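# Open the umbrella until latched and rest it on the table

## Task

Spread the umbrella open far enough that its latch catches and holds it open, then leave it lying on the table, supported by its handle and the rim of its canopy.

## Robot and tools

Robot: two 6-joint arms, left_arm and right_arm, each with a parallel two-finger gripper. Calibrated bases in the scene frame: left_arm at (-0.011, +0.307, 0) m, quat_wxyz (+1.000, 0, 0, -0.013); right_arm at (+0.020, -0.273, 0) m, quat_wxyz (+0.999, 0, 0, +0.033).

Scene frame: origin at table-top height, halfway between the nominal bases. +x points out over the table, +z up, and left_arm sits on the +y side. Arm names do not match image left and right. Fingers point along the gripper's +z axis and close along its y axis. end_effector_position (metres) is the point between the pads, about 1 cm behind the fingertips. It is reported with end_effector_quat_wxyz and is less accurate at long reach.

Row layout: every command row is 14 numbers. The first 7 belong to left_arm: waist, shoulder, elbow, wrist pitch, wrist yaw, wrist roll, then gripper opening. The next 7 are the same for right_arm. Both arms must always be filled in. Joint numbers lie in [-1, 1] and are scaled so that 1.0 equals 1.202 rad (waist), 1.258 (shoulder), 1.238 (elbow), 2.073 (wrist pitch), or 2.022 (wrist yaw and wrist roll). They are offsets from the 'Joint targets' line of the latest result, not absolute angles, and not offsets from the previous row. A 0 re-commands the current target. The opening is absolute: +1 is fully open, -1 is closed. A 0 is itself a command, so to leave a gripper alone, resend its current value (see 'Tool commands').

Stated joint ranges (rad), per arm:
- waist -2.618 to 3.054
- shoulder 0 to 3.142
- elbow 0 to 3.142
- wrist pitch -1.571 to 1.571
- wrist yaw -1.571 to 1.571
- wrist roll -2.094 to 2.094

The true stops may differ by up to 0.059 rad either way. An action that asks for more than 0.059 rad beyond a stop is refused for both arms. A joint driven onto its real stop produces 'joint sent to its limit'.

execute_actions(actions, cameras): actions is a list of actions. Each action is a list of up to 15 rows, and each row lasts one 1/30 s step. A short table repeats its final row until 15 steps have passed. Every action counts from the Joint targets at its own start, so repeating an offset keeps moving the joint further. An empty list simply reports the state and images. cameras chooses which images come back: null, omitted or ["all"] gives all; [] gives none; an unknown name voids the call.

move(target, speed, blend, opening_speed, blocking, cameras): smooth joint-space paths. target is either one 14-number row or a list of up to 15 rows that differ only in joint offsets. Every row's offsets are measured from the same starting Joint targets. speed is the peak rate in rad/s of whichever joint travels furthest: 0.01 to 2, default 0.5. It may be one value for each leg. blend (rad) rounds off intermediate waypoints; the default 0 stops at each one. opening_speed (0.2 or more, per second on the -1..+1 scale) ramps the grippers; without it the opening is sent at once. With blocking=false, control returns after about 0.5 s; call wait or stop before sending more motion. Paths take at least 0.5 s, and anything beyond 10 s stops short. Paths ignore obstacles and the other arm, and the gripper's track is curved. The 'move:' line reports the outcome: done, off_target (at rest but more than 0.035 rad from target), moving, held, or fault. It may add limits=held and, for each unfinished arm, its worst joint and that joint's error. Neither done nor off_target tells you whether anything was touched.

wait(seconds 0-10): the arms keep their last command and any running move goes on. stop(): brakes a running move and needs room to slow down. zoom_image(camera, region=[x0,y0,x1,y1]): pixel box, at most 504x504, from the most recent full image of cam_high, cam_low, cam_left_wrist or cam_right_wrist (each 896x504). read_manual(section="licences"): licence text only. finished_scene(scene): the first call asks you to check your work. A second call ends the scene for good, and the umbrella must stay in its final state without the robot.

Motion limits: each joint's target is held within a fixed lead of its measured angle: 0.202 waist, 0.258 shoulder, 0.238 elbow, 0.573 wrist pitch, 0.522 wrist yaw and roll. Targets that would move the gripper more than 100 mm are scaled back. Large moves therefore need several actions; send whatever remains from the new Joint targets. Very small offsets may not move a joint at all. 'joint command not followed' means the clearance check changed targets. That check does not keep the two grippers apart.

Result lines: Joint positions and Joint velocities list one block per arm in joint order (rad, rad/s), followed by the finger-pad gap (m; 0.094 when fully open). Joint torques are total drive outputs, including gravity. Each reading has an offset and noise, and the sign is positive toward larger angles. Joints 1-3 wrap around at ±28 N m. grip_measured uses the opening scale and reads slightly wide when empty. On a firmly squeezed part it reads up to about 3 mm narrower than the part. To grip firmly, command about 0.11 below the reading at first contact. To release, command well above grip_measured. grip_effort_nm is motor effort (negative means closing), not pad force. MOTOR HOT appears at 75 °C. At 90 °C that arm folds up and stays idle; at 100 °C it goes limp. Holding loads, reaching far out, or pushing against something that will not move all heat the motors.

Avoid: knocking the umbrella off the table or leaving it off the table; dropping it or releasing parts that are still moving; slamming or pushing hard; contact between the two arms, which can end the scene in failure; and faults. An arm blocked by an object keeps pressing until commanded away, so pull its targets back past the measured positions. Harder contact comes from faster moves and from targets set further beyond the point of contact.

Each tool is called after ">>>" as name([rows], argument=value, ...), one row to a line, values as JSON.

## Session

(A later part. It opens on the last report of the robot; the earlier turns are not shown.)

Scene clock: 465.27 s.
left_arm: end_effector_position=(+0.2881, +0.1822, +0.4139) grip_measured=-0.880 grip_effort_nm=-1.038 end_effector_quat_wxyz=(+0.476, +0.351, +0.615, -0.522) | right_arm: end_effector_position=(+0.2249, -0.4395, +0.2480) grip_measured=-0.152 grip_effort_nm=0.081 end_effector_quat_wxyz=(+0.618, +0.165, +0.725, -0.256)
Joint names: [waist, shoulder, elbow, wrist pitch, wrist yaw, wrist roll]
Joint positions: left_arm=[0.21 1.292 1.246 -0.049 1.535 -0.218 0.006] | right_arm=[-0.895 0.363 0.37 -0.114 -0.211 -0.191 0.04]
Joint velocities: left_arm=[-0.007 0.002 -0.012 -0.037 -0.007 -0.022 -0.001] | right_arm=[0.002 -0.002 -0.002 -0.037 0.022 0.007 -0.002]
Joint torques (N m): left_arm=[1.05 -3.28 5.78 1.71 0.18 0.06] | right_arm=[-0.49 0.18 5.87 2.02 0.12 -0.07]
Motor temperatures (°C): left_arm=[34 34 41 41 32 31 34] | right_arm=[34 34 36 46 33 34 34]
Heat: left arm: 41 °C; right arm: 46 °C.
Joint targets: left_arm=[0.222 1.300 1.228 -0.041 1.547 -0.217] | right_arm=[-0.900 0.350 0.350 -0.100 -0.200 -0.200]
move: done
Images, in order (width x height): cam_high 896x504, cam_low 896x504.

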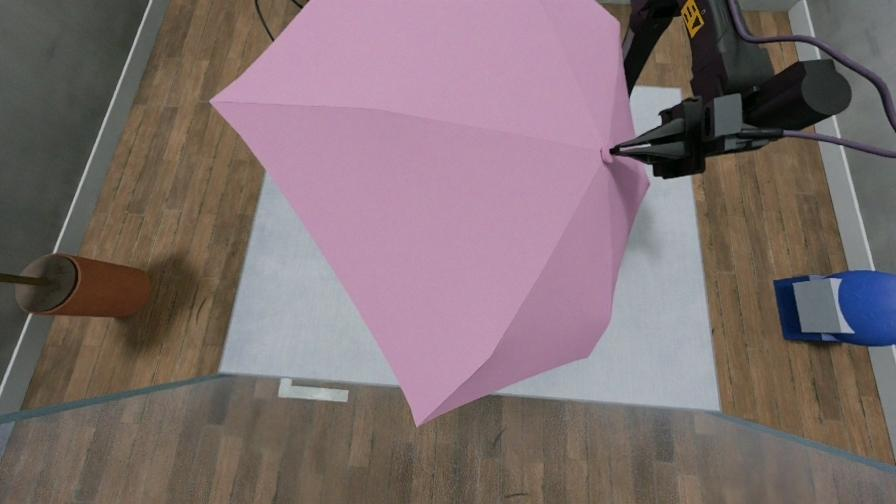

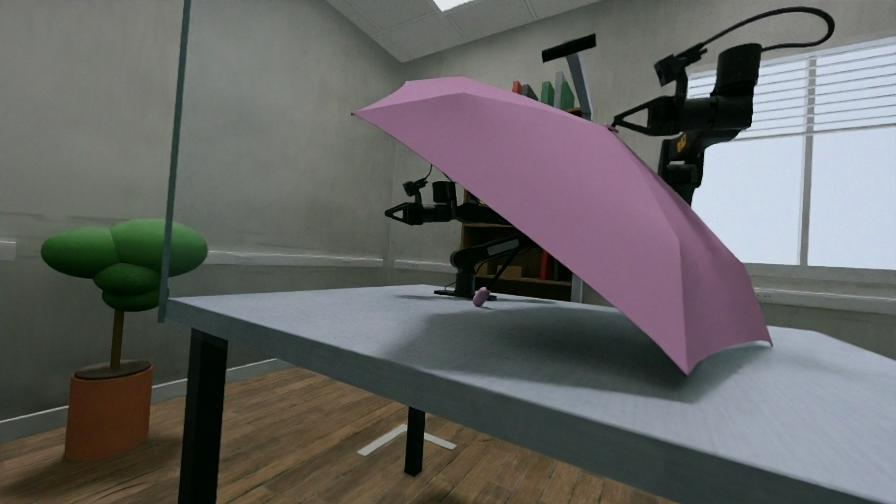

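>>> move(target=[0.0150,0.0012,-0.0150,0.0098,0.0020,-0.0035,-0.95,0,0,0,0,0,0,-0.15], speed=0.1, cameras=["cam_low", "cam_high"])

>>> zoom_image(camera="cam_low", region=[560, 240, 860, 400])

Scene clock: 474.63 s.
left_arm: end_effector_position=(+0.2892, +0.1865, +0.4125) grip_measured=-0.880 grip_effort_nm=-1.033 end_effector_quat_wxyz=(+0.480, +0.352, +0.614, -0.518) | right_arm: end_effector_position=(+0.2249, -0.4395, +0.2480) grip_measured=-0.152 grip_effort_nm=0.071 end_effector_quat_wxyz=(+0.618, +0.165, +0.725, -0.256)
Joint names: [waist, shoulder, elbow, wrist pitch, wrist yaw, wrist roll]
Joint positions: left_arm=[0.225 1.292 1.234 -0.018 1.543 -0.228 0.006] | right_arm=[-0.895 0.363 0.37 -0.114 -0.211 -0.191 0.04]
Joint velocities: left_arm=[-0.007 0.012 0.002 -0.066 0.037 0.022 0.001] | right_arm=[-0.032 -0.007 -0.012 -0.037 -0.022 0.007 0]
Joint torques (N m): left_arm=[1.35 -3.17 5.35 1.58 0.12 0.1] | right_arm=[-0.5 0.16 5.9 2.01 0.11 -0.07]
Motor temperatures (°C): left_arm=[34 34 41 41 32 31 34] | right_arm=[34 34 36 46 33 34 34]
Heat: left arm: 41 °C; right arm: 46 °C.
Joint targets: left_arm=[0.240 1.301 1.209 -0.021 1.551 -0.224] | right_arm=[-0.900 0.350 0.350 -0.100 -0.200 -0.200]
move: done
Images, in order (width x height): cam_high 896x504, cam_low 896x504.

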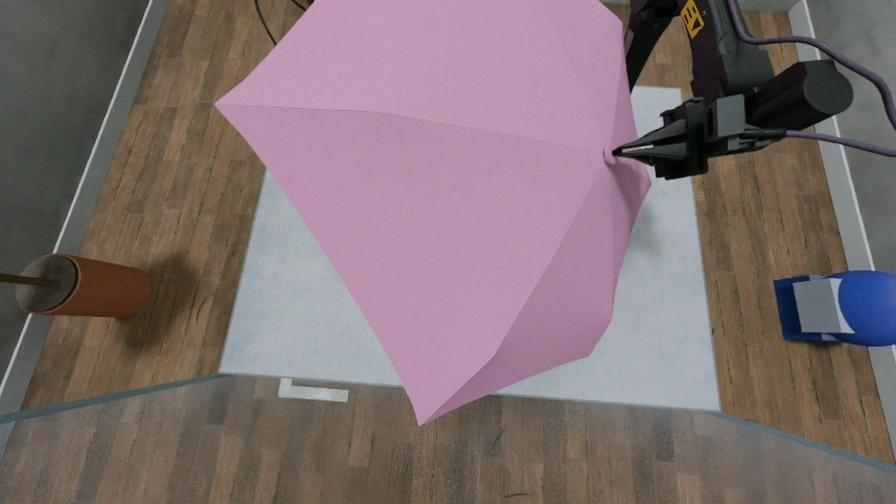

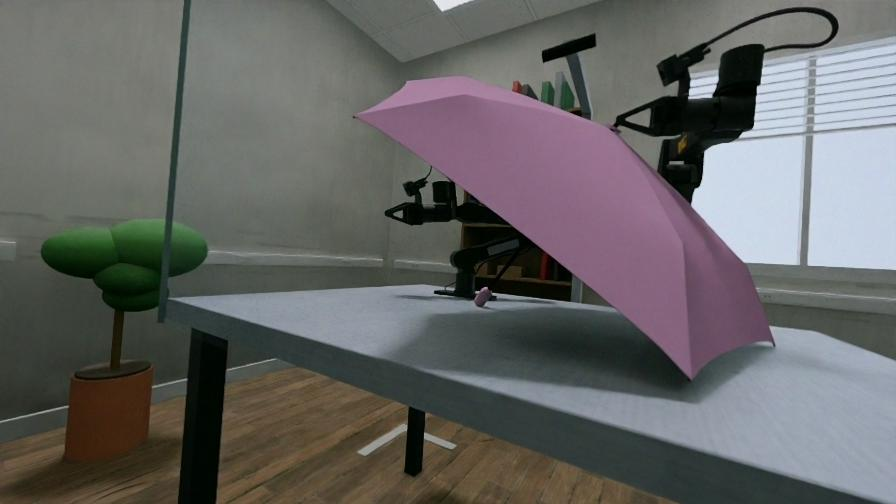

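Scaled by 1.680 from the camera's 896x504 image, which has a finer 1280x720 frame.

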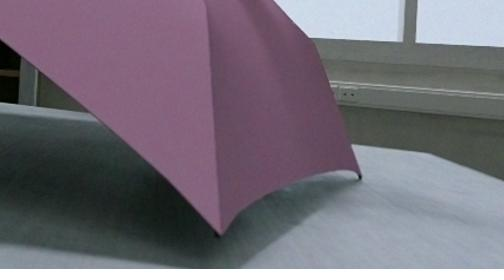

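>>> move(target=[0.0083,0.0010,-0.0120,0.0060,0.0010,-0.0015,-0.95,0,0,0,0,0,0,-0.15], speed=0.1, cameras=["cam_low", "cam_high"])

>>> zoom_image(camera="cam_low", region=[560, 240, 860, 400])

Scene clock: 482.80 s.
left_arm: end_effector_position=(+0.2901, +0.1888, +0.4113) grip_measured=-0.880 grip_effort_nm=-1.033 end_effector_quat_wxyz=(+0.484, +0.353, +0.614, -0.515) | right_arm: end_effector_position=(+0.2249, -0.4395, +0.2480) grip_measured=-0.152 grip_effort_nm=0.066 end_effector_quat_wxyz=(+0.618, +0.165, +0.725, -0.256)
Joint names: [waist, shoulder, elbow, wrist pitch, wrist yaw, wrist roll]
Joint positions: left_arm=[0.233 1.292 1.225 0.006 1.546 -0.234 0.006] | right_arm=[-0.895 0.363 0.37 -0.114 -0.211 -0.191 0.04]
Joint velocities: left_arm=[-0.012 -0.012 -0.012 -0.051 0.022 -0.007 -0.001] | right_arm=[-0.007 -0.012 -0.012 -0.081 0.095 -0.066 0]
Joint torques (N m): left_arm=[1.54 -3.08 4.81 1.46 0.11 0.13] | right_arm=[-0.49 0.18 5.9 2.02 0.11 -0.07]
Motor temperatures (°C): left_arm=[34 34 40 41 32 31 34] | right_arm=[34 34 35 47 33 34 34]
Heat: left arm: 41 °C; right arm: 47 °C.
Joint targets: left_arm=[0.250 1.303 1.194 -0.008 1.553 -0.227] | right_arm=[-0.900 0.350 0.350 -0.100 -0.200 -0.200]
move: done
Images, in order (width x height): cam_high 896x504, cam_low 896x504.

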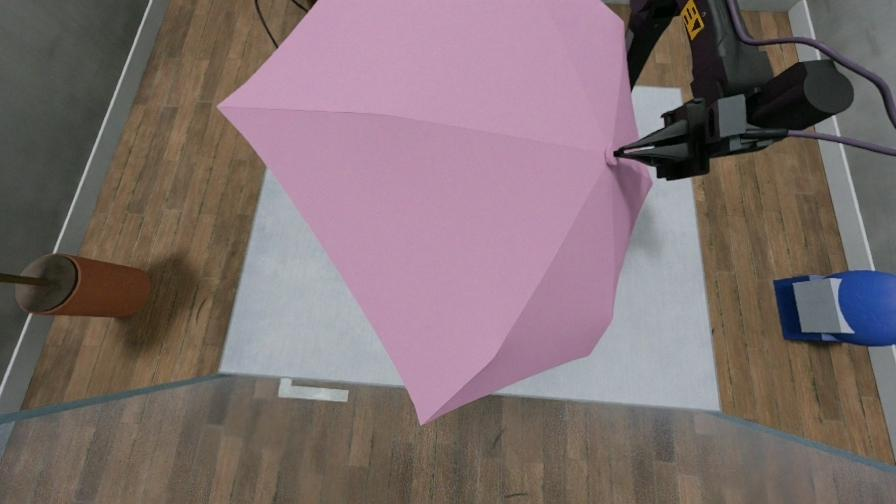

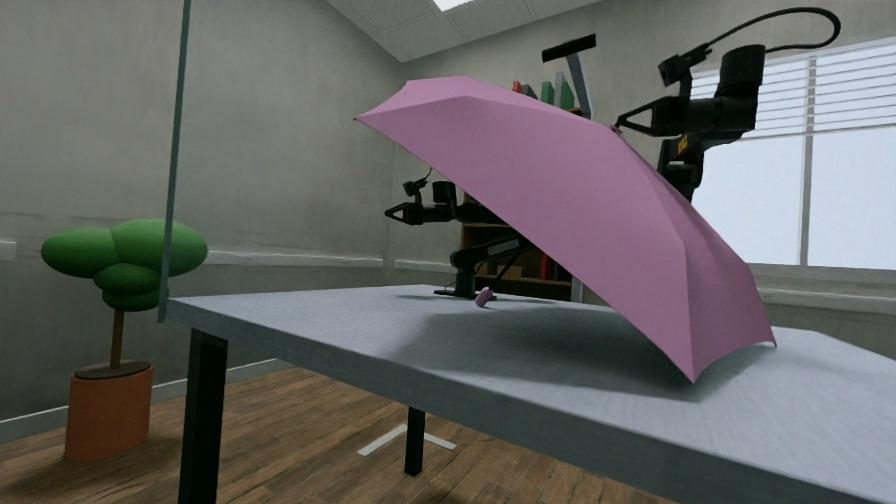

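Scaled by 1.680 from the camera's 896x504 image, which has a finer 1280x720 frame.

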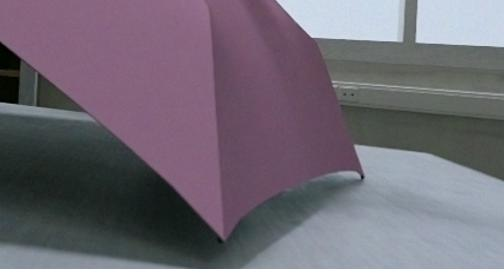

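>>> zoom_image(camera="cam_low", region=[660, 360, 730, 400])

>>> zoom_image(camera="cam_low", region=[740, 325, 810, 365])

Scaled by 7.200 from the camera's 896x504 image, which has a finer 1280x720 frame.

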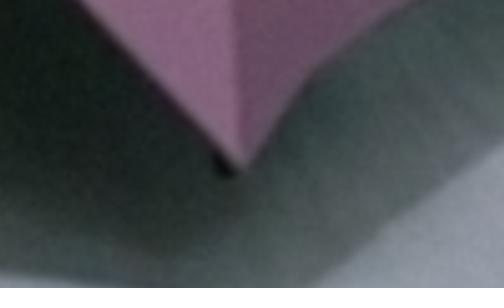

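Scaled by 7.200 from the camera's 896x504 image, which has a finer 1280x720 frame.

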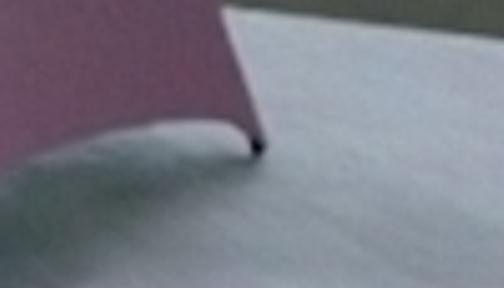

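>>> zoom_image(camera="cam_low", region=[392, 254, 896, 504])

Scaled by 1.000.

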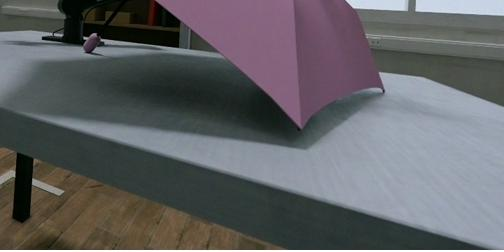

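>>> move(target=[0,0.0318,0.0080,0.0160,0,0,-0.95,0,0,0,0,0,0,-0.15], speed=0.1, cameras=["cam_low", "cam_high"])

>>> zoom_image(camera="cam_low", region=[560, 240, 860, 400])

Scene clock: 516.10 s.
left_arm: end_effector_position=(+0.2965, +0.1903, +0.4082) grip_measured=-0.880 grip_effort_nm=-1.033 end_effector_quat_wxyz=(+0.486, +0.361, +0.608, -0.513) | right_arm: end_effector_position=(+0.2249, -0.4395, +0.2480) grip_measured=-0.152 grip_effort_nm=0.071 end_effector_quat_wxyz=(+0.618, +0.165, +0.725, -0.256)
Joint names: [waist, shoulder, elbow, wrist pitch, wrist yaw, wrist roll]
Joint positions: left_arm=[0.234 1.319 1.225 0.057 1.556 -0.24 0.006] | right_arm=[-0.895 0.363 0.37 -0.114 -0.211 -0.191 0.04]
Joint velocities: left_arm=[0.002 -0.007 -0.007 0.022 -0.037 0.007 0] | right_arm=[-0.002 -0.012 0.017 -0.022 -0.051 -0.007 -0.001]
Joint torques (N m): left_arm=[1.47 -2.43 5.64 1.27 0 0.19] | right_arm=[-0.47 0.2 5.85 2 0.11 -0.07]
Motor temperatures (°C): left_arm=[34 34 40 40 32 31 34] | right_arm=[34 33 35 48 33 34 34]
Heat: left arm: 40 °C; right arm: 48 °C.
Joint targets: left_arm=[0.250 1.343 1.204 0.025 1.553 -0.227] | right_arm=[-0.900 0.350 0.350 -0.100 -0.200 -0.200]
move: done
Images, in order (width x height): cam_high 896x504, cam_low 896x504.

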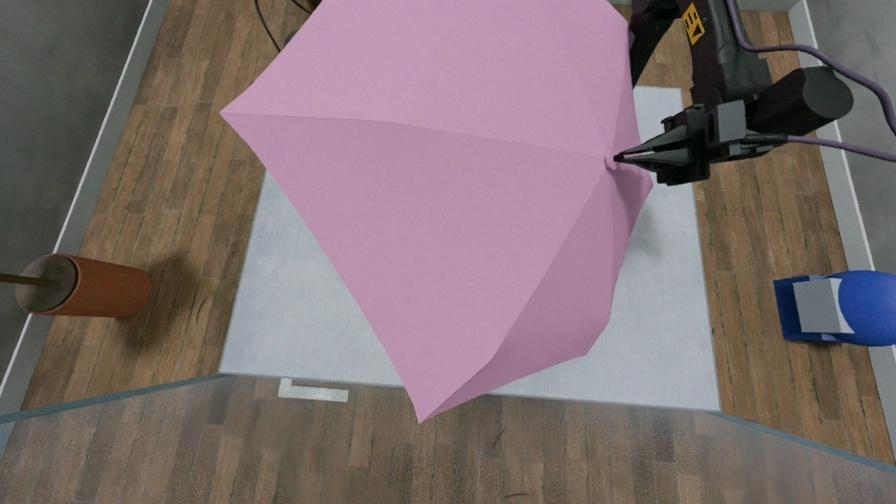

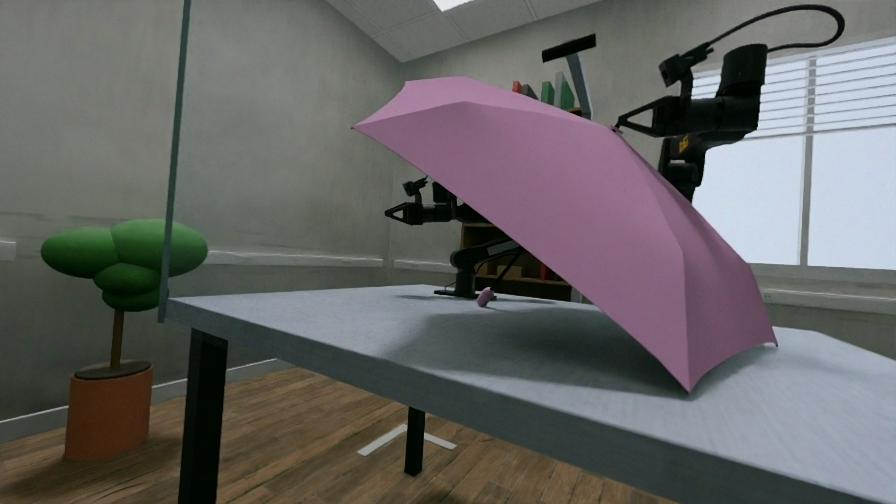

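Scaled by 1.680 from the camera's 896x504 image, which has a finer 1280x720 frame.

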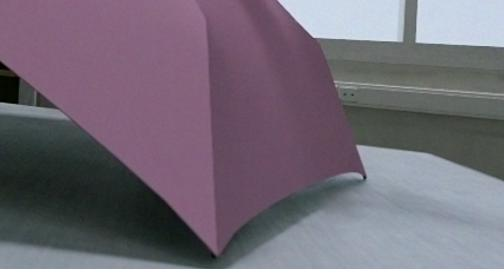

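>>> zoom_image(camera="cam_low", region=[640, 360, 740, 420])

Scaled by 5.040 from the camera's 896x504 image, which has a finer 1280x720 frame.

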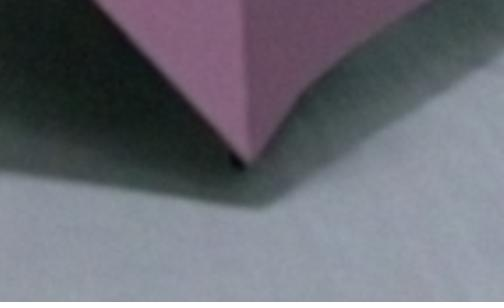

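>>> move(target=[0,0.0223,0.0060,0.0240,0,-0.004,-0.95,0,0,0,0,0,0,-0.15], speed=0.08, cameras=["cam_low", "cam_high"])

>>> zoom_image(camera="cam_low", region=[640, 360, 740, 420])

Scene clock: 522.23 s.
left_arm: end_effector_position=(+0.3010, +0.1912, +0.4064) grip_measured=-0.880 grip_effort_nm=-1.043 end_effector_quat_wxyz=(+0.489, +0.369, +0.603, -0.511) | right_arm: end_effector_position=(+0.2249, -0.4395, +0.2481) grip_measured=-0.152 grip_effort_nm=0.076 end_effector_quat_wxyz=(+0.618, +0.165, +0.724, -0.256)
Joint names: [waist, shoulder, elbow, wrist pitch, wrist yaw, wrist roll]
Joint positions: left_arm=[0.234 1.34 1.225 0.107 1.564 -0.25 0.006] | right_arm=[-0.895 0.363 0.37 -0.114 -0.211 -0.191 0.04]
Joint velocities: left_arm=[0.002 -0.017 -0.007 -0.037 -0.007 -0.022 -0.001] | right_arm=[-0.002 -0.012 -0.007 -0.022 -0.066 -0.037 0]
Joint torques (N m): left_arm=[1.46 -2.1 6.2 1.24 -0.11 0.22] | right_arm=[-0.51 0.21 5.87 2.02 0.12 -0.07]
Motor temperatures (°C): left_arm=[34 34 41 40 32 31 34] | right_arm=[34 33 35 48 33 34 34]
Heat: left arm: 41 °C; right arm: 48 °C.
Joint targets: left_arm=[0.250 1.371 1.212 0.075 1.553 -0.235] | right_arm=[-0.900 0.350 0.350 -0.099 -0.200 -0.200]
move: done
Images, in order (width x height): cam_high 896x504, cam_low 896x504.

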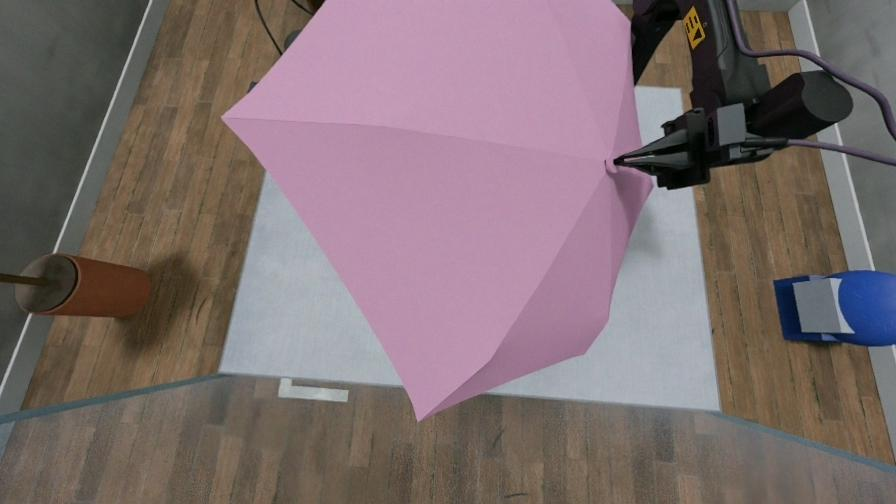

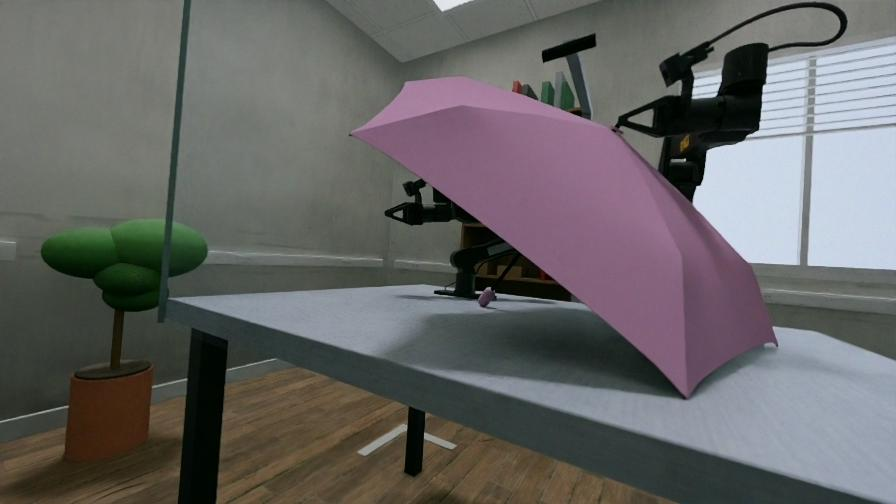

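Scaled by 5.040 from the camera's 896x504 image, which has a finer 1280x720 frame.

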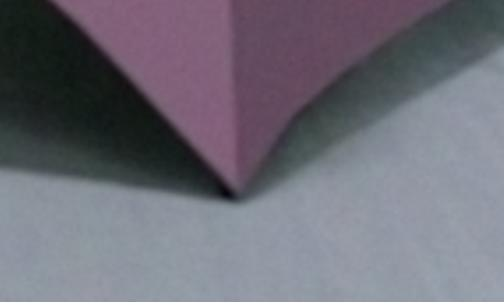

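>>> move(target=[-0.0100,-0.0223,0.0089,0.0154,0.0054,-0.0074,-0.95,0,0,0,0,0,0,-0.15], speed=0.08, cameras=["cam_low", "cam_left_wrist"])

>>> zoom_image(camera="cam_low", region=[560, 300, 860, 420])

Scene clock: 526.13 s.
left_arm: end_effector_position=(+0.3006, +0.1911, +0.4069) grip_measured=-0.880 grip_effort_nm=-1.043 end_effector_quat_wxyz=(+0.487, +0.368, +0.604, -0.512) | right_arm: end_effector_position=(+0.2249, -0.4395, +0.2481) grip_measured=-0.152 grip_effort_nm=0.081 end_effector_quat_wxyz=(+0.618, +0.165, +0.724, -0.256)
Joint names: [waist, shoulder, elbow, wrist pitch, wrist yaw, wrist roll]
Joint positions: left_arm=[0.234 1.34 1.225 0.114 1.566 -0.261 0.006] | right_arm=[-0.895 0.363 0.37 -0.114 -0.211 -0.191 0.04]
Joint velocities: left_arm=[-0.007 0.002 0.002 -0.095 -0.037 -0.037 0] | right_arm=[-0.012 -0.022 -0.007 -0.051 0.007 -0.022 0]
Joint torques (N m): left_arm=[0.43 -4.08 7.05 1.5 -0.02 0.18] | right_arm=[-0.47 0.24 5.87 2.02 0.11 -0.09]
Motor temperatures (°C): left_arm=[34 34 41 40 32 31 35] | right_arm=[34 33 35 48 33 34 34]
Heat: left arm: 41 °C; right arm: 48 °C.
Joint targets: left_arm=[0.238 1.342 1.223 0.107 1.564 -0.250] | right_arm=[-0.900 0.350 0.350 -0.099 -0.200 -0.200]
move: done
Images, in order (width x height): cam_low 896x504, cam_left_wrist 896x504.

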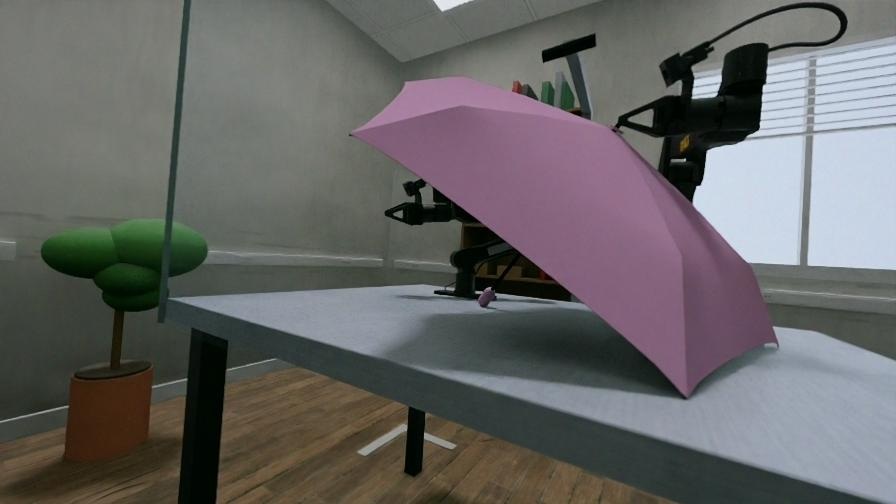

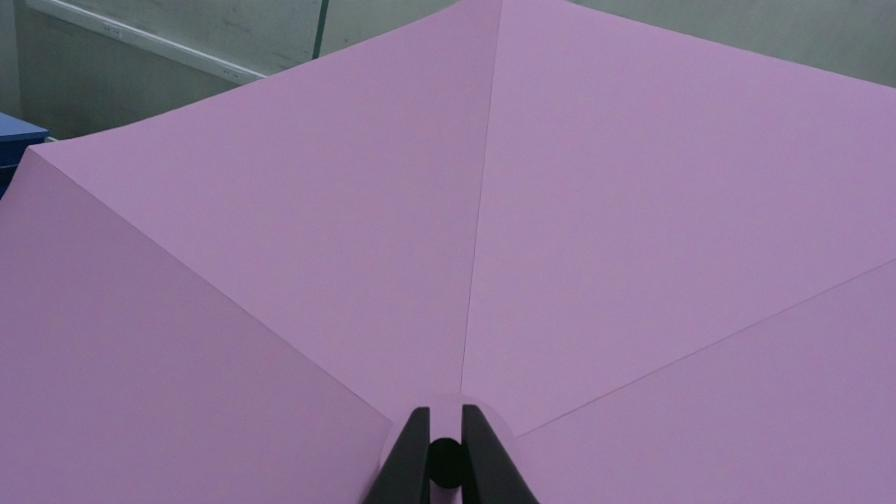

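Scaled by 1.680 from the camera's 896x504 image, which has a finer 1280x720 frame.

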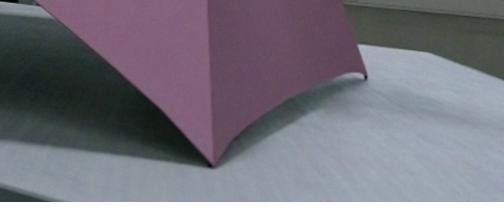

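>>> move(target=[0,0,0,0,0,0,-0.45,0,0,0,0,0,0,-0.15], speed=0.08, opening_speed=0.3, cameras=["cam_low", "cam_left_wrist", "cam_high"])

>>> zoom_image(camera="cam_low", region=[560, 300, 860, 420])

Scene clock: 539.23 s.
left_arm: end_effector_position=(+0.3003, +0.1911, +0.4070) grip_measured=-0.451 grip_effort_nm=0.066 end_effector_quat_wxyz=(+0.488, +0.370, +0.602, -0.512) | right_arm: end_effector_position=(+0.2249, -0.4395, +0.2481) grip_measured=-0.152 grip_effort_nm=0.076 end_effector_quat_wxyz=(+0.618, +0.165, +0.724, -0.256)
Joint names: [waist, shoulder, elbow, wrist pitch, wrist yaw, wrist roll]
Joint positions: left_arm=[0.234 1.34 1.225 0.115 1.568 -0.258 0.026] | right_arm=[-0.895 0.363 0.37 -0.114 -0.211 -0.191 0.04]
Joint velocities: left_arm=[0.007 0.007 -0.017 0.037 -0.081 -0.037 0] | right_arm=[-0.007 -0.007 -0.012 0.022 -0.066 0.007 -0.001]
Joint torques (N m): left_arm=[0.43 -4.08 7.04 1.49 -0.04 0.13] | right_arm=[-0.5 0.21 5.9 2.01 0.11 -0.08]
Motor temperatures (°C): left_arm=[34 34 41 40 32 31 34] | right_arm=[34 33 35 48 33 34 34]
Heat: left arm: 41 °C; right arm: 48 °C.
Joint targets: left_arm=[0.238 1.342 1.223 0.106 1.564 -0.250] | right_arm=[-0.900 0.350 0.350 -0.100 -0.200 -0.200]
move: done
Images, in order (width x height): cam_high 896x504, cam_low 896x504, cam_left_wrist 896x504.

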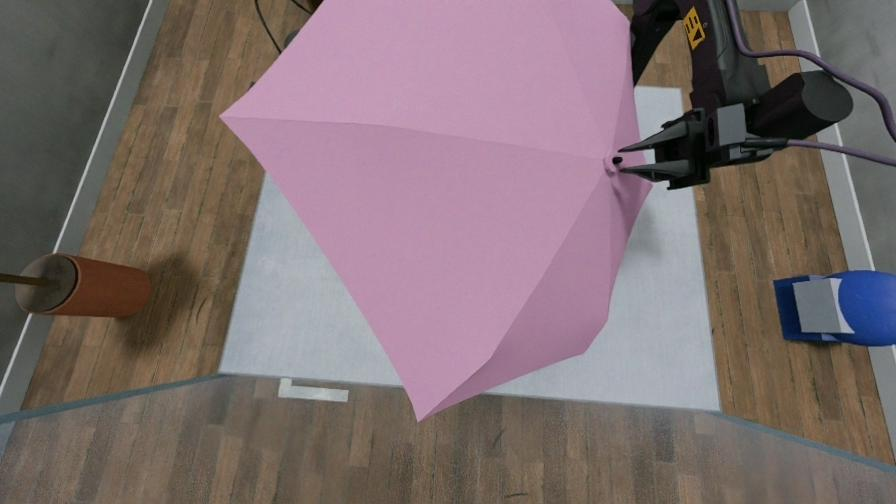

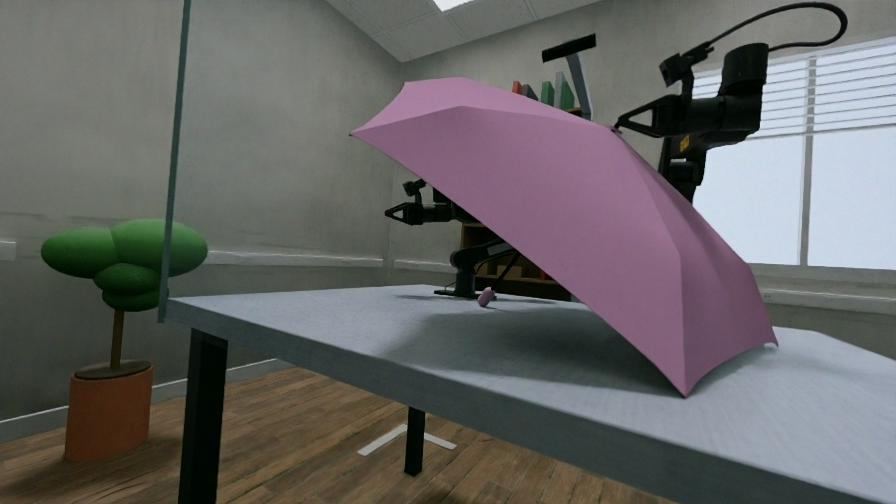

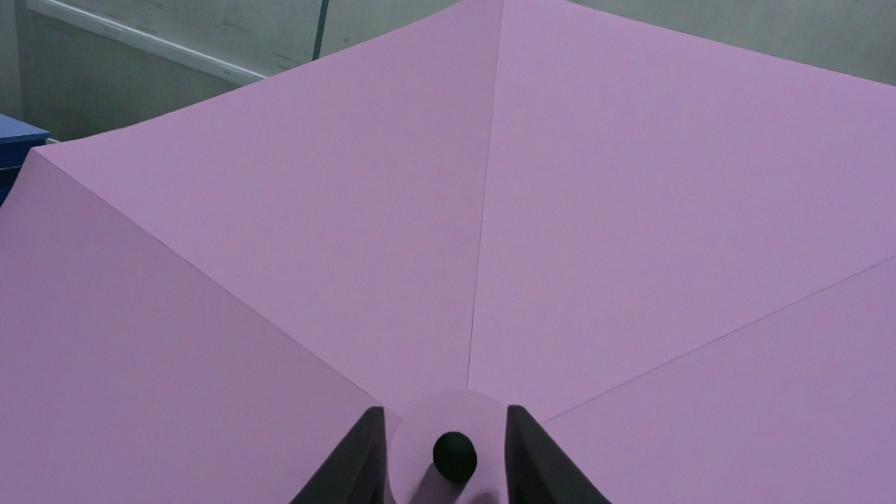

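Scaled by 1.680 from the camera's 896x504 image, which has a finer 1280x720 frame.

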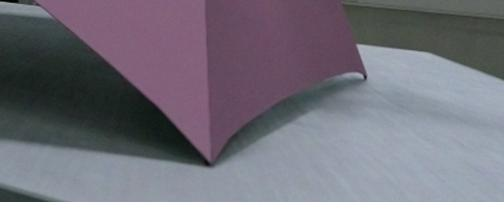

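>>> move([
  [0.0832,0.0135,0.1680,-0.0892,-0.0272,0,-0.45,0,0,0,0,0,0,-0.15],
  [0.1764,-0.0731,0.1834,-0.1476,-0.2295,0.0247,-0.45,0,0,0,0,0,0,-0.15],
], blend=[0.02,0], speed=[0.2,0.4], cameras=["cam_low", "cam_high"])

>>> zoom_image(camera="cam_low", region=[560, 300, 860, 420])

Scene clock: 548.80 s.
left_arm: end_effector_position=(+0.3495, +0.2933, +0.4633) grip_measured=-0.451 grip_effort_nm=0.061 end_effector_quat_wxyz=(+0.629, +0.161, +0.693, -0.312) | right_arm: end_effector_position=(+0.2249, -0.4395, +0.2481) grip_measured=-0.152 grip_effort_nm=0.066 end_effector_quat_wxyz=(+0.618, +0.165, +0.724, -0.256)
Joint names: [waist, shoulder, elbow, wrist pitch, wrist yaw, wrist roll]
Joint positions: left_arm=[0.443 1.267 1.422 -0.182 1.106 -0.208 0.026] | right_arm=[-0.895 0.363 0.37 -0.114 -0.211 -0.191 0.04]
Joint velocities: left_arm=[-0.007 0.007 0.002 0.022 -0.037 -0.007 0] | right_arm=[-0.007 -0.012 -0.002 -0.007 -0.022 0.007 0.001]
Joint torques (N m): left_arm=[0.61 -4.79 9.42 1.77 -0.05 0.14] | right_arm=[-0.44 0.21 5.89 2.02 0.11 -0.08]
Motor temperatures (°C): left_arm=[34 34 42 40 32 31 34] | right_arm=[34 33 35 48 33 34 34]
Heat: left arm: 42 °C; right arm: 48 °C.
Joint targets: left_arm=[0.450 1.250 1.450 -0.199 1.100 -0.200] | right_arm=[-0.900 0.350 0.350 -0.100 -0.200 -0.200]
move: done
Images, in order (width x height): cam_high 896x504, cam_low 896x504.

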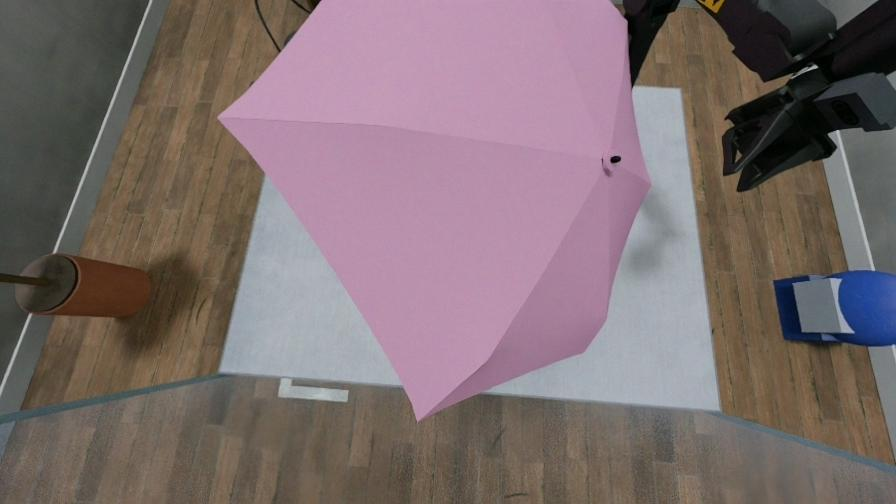

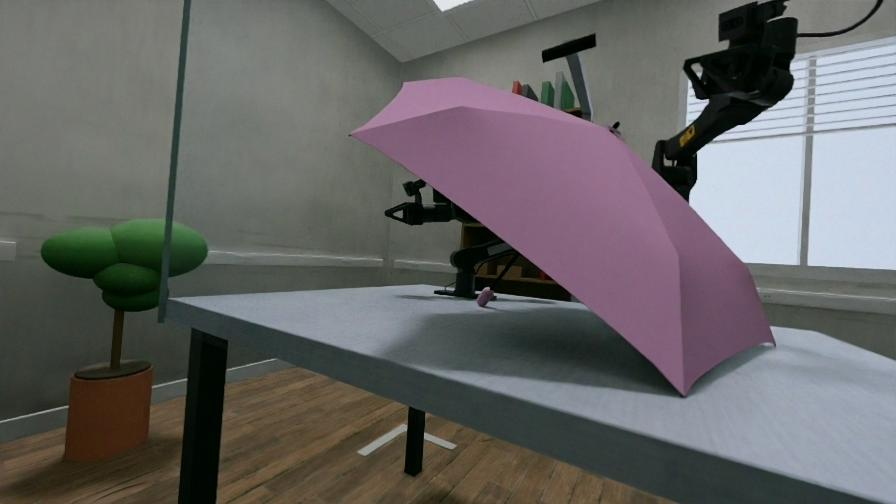

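Scaled by 1.680 from the camera's 896x504 image, which has a finer 1280x720 frame.

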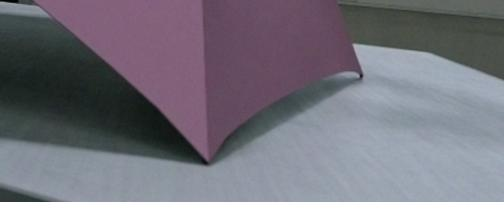

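>>> wait(seconds=1.0, cameras=["cam_low", "cam_high", "cam_right_wrist"])

>>> zoom_image(camera="cam_low", region=[560, 300, 860, 420])

Scene clock: 550.77 s.
left_arm: end_effector_position=(+0.3495, +0.2934, +0.4632) grip_measured=-0.451 grip_effort_nm=0.066 end_effector_quat_wxyz=(+0.629, +0.160, +0.693, -0.312) | right_arm: end_effector_position=(+0.2249, -0.4395, +0.2481) grip_measured=-0.152 grip_effort_nm=0.061 end_effector_quat_wxyz=(+0.618, +0.165, +0.724, -0.256)
Joint names: [waist, shoulder, elbow, wrist pitch, wrist yaw, wrist roll]
Joint positions: left_arm=[0.443 1.267 1.422 -0.183 1.105 -0.208 0.026] | right_arm=[-0.895 0.363 0.37 -0.114 -0.211 -0.191 0.04]
Joint velocities: left_arm=[0.002 0.007 -0.002 -0.095 -0.007 -0.007 -0.001] | right_arm=[-0.007 -0.022 0.007 -0.081 -0.051 -0.007 0]
Joint torques (N m): left_arm=[0.59 -4.81 9.4 1.77 -0.04 0.13] | right_arm=[-0.47 0.2 5.87 2.01 0.12 -0.07]
Motor temperatures (°C): left_arm=[34 34 42 40 32 31 34] | right_arm=[34 33 35 48 33 34 34]
Heat: left arm: 42 °C; right arm: 48 °C.
Joint targets: left_arm=[0.450 1.250 1.450 -0.200 1.100 -0.200] | right_arm=[-0.900 0.350 0.350 -0.100 -0.200 -0.200]
Tool commands: left_gripper/opening=-0.45 right_gripper/opening=-0.15
wait: 1.00 s; at rest from the start
Images, in order (width x height): cam_high 896x504, cam_low 896x504, cam_right_wrist 896x504.

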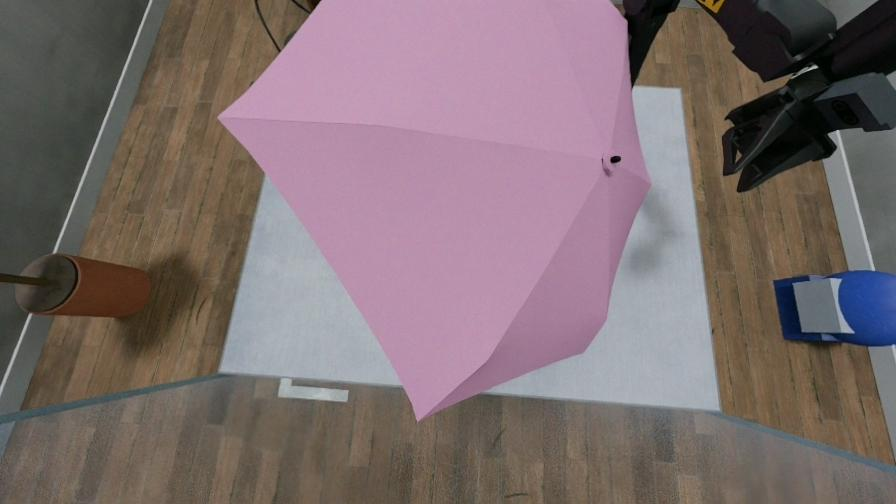

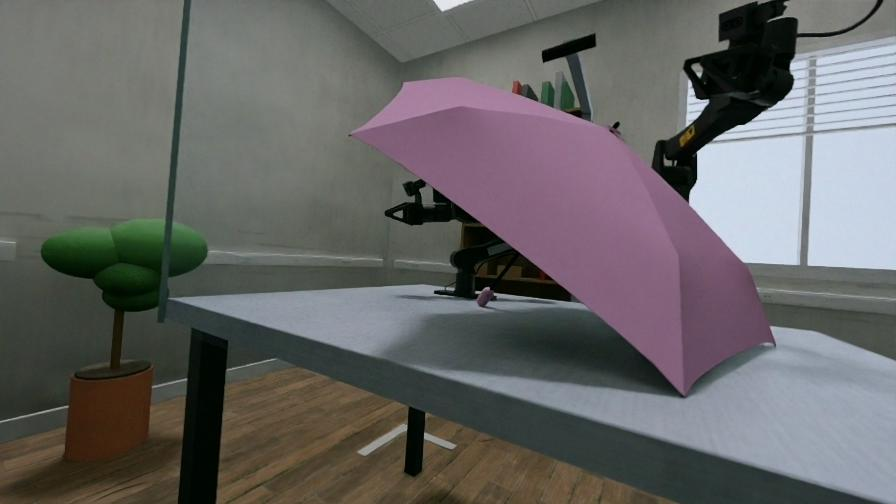

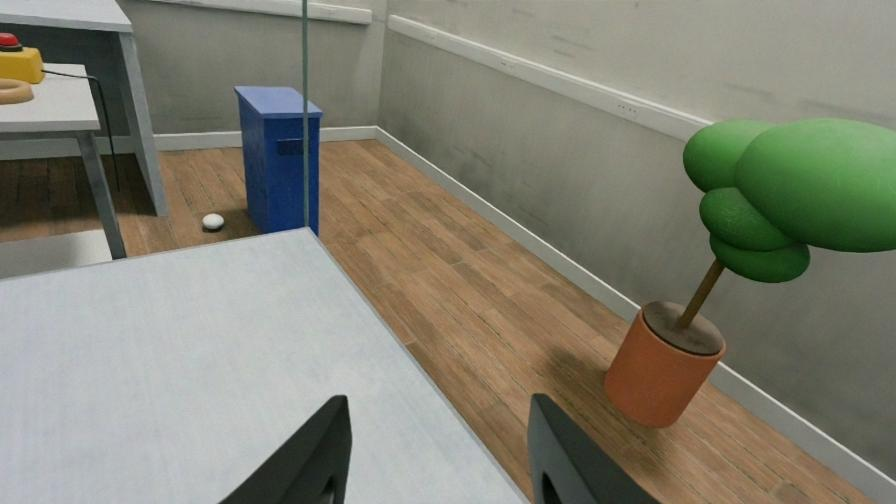

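Scaled by 1.680 from the camera's 896x504 image, which has a finer 1280x720 frame.

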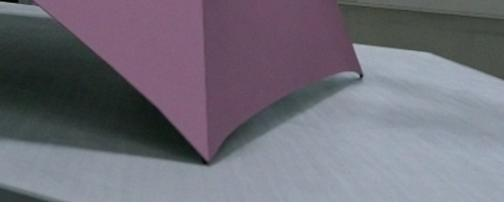

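Stable and open. Finishing the scene.

>>> finished_scene(scene=2)

This call ended nothing. Check each condition of the task against the scene as it is now, look again where you are not sure, and mend what is not met. Then call finished_scene again.

>>> finished_scene(scene=2)

The scene is finished: the task was done.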